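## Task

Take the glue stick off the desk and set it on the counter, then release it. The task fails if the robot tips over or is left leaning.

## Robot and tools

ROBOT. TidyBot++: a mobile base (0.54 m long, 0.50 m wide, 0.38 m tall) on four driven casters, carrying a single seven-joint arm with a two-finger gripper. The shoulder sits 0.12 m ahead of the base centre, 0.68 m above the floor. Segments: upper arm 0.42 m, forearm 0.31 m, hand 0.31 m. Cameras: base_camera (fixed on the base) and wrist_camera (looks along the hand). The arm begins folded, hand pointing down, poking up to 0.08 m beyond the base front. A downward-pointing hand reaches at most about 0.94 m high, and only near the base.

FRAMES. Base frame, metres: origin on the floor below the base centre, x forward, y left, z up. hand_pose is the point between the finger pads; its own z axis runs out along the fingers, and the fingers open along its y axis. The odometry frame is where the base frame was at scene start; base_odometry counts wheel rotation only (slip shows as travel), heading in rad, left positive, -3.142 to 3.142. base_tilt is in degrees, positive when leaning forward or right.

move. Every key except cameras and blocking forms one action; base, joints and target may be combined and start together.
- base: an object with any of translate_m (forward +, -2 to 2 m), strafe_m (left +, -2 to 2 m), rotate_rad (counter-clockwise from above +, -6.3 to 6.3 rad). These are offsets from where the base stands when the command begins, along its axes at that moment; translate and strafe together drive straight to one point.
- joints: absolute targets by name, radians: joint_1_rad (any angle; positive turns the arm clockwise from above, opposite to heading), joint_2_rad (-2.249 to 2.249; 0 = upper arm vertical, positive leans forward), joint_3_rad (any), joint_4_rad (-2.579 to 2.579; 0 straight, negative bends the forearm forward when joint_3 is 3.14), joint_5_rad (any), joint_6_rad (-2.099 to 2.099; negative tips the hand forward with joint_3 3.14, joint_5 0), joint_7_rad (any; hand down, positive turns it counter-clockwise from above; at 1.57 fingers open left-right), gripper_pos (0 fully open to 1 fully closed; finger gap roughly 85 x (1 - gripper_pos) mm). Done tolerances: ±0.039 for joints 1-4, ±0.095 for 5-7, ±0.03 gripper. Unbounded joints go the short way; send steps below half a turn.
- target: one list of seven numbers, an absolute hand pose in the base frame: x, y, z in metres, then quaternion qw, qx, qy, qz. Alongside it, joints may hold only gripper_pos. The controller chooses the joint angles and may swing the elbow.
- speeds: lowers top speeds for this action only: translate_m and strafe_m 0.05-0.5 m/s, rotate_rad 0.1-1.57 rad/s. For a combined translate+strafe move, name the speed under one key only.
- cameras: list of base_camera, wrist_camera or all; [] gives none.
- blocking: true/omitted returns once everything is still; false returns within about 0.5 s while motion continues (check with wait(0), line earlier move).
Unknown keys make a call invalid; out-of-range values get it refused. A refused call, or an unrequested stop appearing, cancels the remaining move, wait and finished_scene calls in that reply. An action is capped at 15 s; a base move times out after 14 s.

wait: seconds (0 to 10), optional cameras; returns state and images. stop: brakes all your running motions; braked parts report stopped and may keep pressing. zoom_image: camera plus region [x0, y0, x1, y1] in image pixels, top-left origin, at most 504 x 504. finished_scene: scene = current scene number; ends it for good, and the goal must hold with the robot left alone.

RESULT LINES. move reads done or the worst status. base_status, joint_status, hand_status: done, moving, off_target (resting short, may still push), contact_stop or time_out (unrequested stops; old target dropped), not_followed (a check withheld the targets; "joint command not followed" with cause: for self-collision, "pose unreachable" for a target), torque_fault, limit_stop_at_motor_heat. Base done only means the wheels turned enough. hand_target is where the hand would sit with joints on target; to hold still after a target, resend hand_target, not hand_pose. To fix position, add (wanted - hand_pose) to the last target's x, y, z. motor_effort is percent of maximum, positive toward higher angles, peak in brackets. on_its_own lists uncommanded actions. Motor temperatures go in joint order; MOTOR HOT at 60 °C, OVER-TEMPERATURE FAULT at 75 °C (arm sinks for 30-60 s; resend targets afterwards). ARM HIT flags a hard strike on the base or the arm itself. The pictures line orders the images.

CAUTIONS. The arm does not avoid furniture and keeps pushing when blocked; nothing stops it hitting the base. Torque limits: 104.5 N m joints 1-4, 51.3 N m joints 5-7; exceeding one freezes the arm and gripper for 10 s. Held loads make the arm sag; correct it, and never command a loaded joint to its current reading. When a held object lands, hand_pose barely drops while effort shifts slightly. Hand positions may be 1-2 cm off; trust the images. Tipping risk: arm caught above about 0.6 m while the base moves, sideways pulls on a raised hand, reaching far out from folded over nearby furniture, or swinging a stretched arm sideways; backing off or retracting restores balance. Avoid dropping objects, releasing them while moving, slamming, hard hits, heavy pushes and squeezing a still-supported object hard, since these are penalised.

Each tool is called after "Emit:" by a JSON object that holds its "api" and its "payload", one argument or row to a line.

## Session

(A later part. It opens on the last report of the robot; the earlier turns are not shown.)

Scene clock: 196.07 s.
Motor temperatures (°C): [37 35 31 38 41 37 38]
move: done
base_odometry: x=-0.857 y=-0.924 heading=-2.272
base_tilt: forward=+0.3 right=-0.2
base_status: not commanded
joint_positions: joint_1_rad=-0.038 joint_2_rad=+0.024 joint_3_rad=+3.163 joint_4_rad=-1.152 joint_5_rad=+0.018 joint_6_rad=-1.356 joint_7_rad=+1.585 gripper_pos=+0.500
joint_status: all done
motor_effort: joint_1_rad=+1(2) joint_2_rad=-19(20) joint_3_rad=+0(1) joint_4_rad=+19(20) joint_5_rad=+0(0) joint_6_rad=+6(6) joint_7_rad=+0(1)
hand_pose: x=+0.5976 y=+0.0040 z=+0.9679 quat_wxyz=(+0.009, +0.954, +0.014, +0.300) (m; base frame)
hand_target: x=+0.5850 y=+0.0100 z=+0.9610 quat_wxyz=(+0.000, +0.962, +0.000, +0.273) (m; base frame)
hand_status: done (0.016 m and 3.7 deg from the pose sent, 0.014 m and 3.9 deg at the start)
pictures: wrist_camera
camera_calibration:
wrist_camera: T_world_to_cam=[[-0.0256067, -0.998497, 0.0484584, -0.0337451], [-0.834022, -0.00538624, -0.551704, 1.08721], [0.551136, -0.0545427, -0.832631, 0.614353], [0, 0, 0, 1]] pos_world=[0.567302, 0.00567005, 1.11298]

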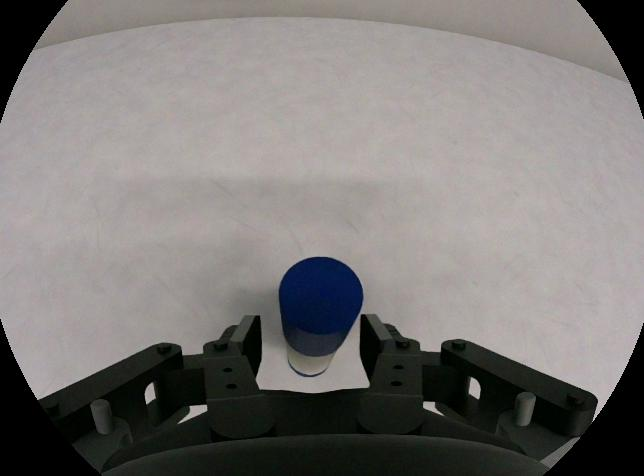

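Emit:
{"api": "move", "payload": {
  "joints": {"gripper_pos": 0.0},
  "cameras": []
}}

Emit:
{"api": "move", "payload": {
  "base": {"translate_m": -0.3},
  "speeds": {"translate_m": 0.15},
  "cameras": ["wrist_camera"]
}}

Scene clock: 200.47 s.
Motor temperatures (°C): [37 35 31 38 41 37 38]
move: done
base_odometry: x=-0.857 y=-0.924 heading=-2.272
base_tilt: forward=+0.3 right=-0.3
base_status: not commanded
joint_positions: joint_1_rad=-0.038 joint_2_rad=+0.024 joint_3_rad=+3.163 joint_4_rad=-1.152 joint_5_rad=+0.018 joint_6_rad=-1.356 joint_7_rad=+1.585 gripper_pos=+0.000
joint_status: all done
motor_effort: joint_1_rad=+1(2) joint_2_rad=-19(20) joint_3_rad=+0(1) joint_4_rad=+18(19) joint_5_rad=+0(0) joint_6_rad=+5(6) joint_7_rad=+1(1)
hand_pose: x=+0.5976 y=+0.0040 z=+0.9679 quat_wxyz=(+0.009, +0.954, +0.014, +0.300) (m; base frame)
hand_target: x=+0.5850 y=+0.0100 z=+0.9610 quat_wxyz=(+0.000, +0.962, +0.000, +0.273) (m; base frame)
hand_status: not commanded
pictures: none
No camera images: "cameras" was empty.

Scene clock: 203.23 s.
Motor temperatures (°C): [37 35 31 38 41 37 38]
move: done
base_odometry: x=-0.663 y=-0.695 heading=-2.273
base_tilt: forward=+0.3 right=-0.2
base_status: done
joint_positions: joint_1_rad=-0.038 joint_2_rad=+0.031 joint_3_rad=+3.163 joint_4_rad=-1.152 joint_5_rad=+0.018 joint_6_rad=-1.356 joint_7_rad=+1.585 gripper_pos=+0.000
joint_status: not commanded
motor_effort: joint_1_rad=+1(2) joint_2_rad=-19(23) joint_3_rad=+0(2) joint_4_rad=+19(20) joint_5_rad=+0(1) joint_6_rad=+5(6) joint_7_rad=+1(1)
hand_pose: x=+0.5996 y=+0.0040 z=+0.9650 quat_wxyz=(+0.009, +0.955, +0.014, +0.297) (m; base frame)
hand_target: x=+0.5850 y=+0.0100 z=+0.9610 quat_wxyz=(+0.000, +0.962, +0.000, +0.273) (m; base frame)
hand_status: not commanded
pictures: wrist_camera
camera_calibration:
wrist_camera: T_world_to_cam=[[-0.0252551, -0.998485, 0.0488942, -0.0341234], [-0.837369, -0.0055867, -0.54661, 1.08439], [0.546055, -0.0547471, -0.835959, 0.617091], [0, 0, 0, 1]] pos_world=[0.570208, 0.00577048, 1.11027]

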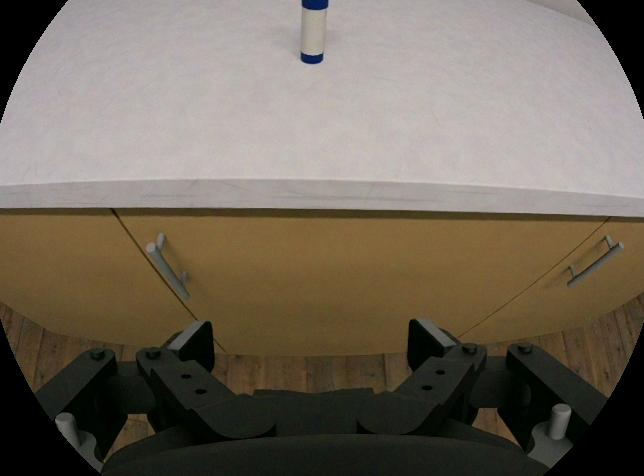

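Standing upright on the counter.

Emit:
{"api": "finished_scene", "payload": {
  "scene": 3
}}

The scene is finished: the task was done.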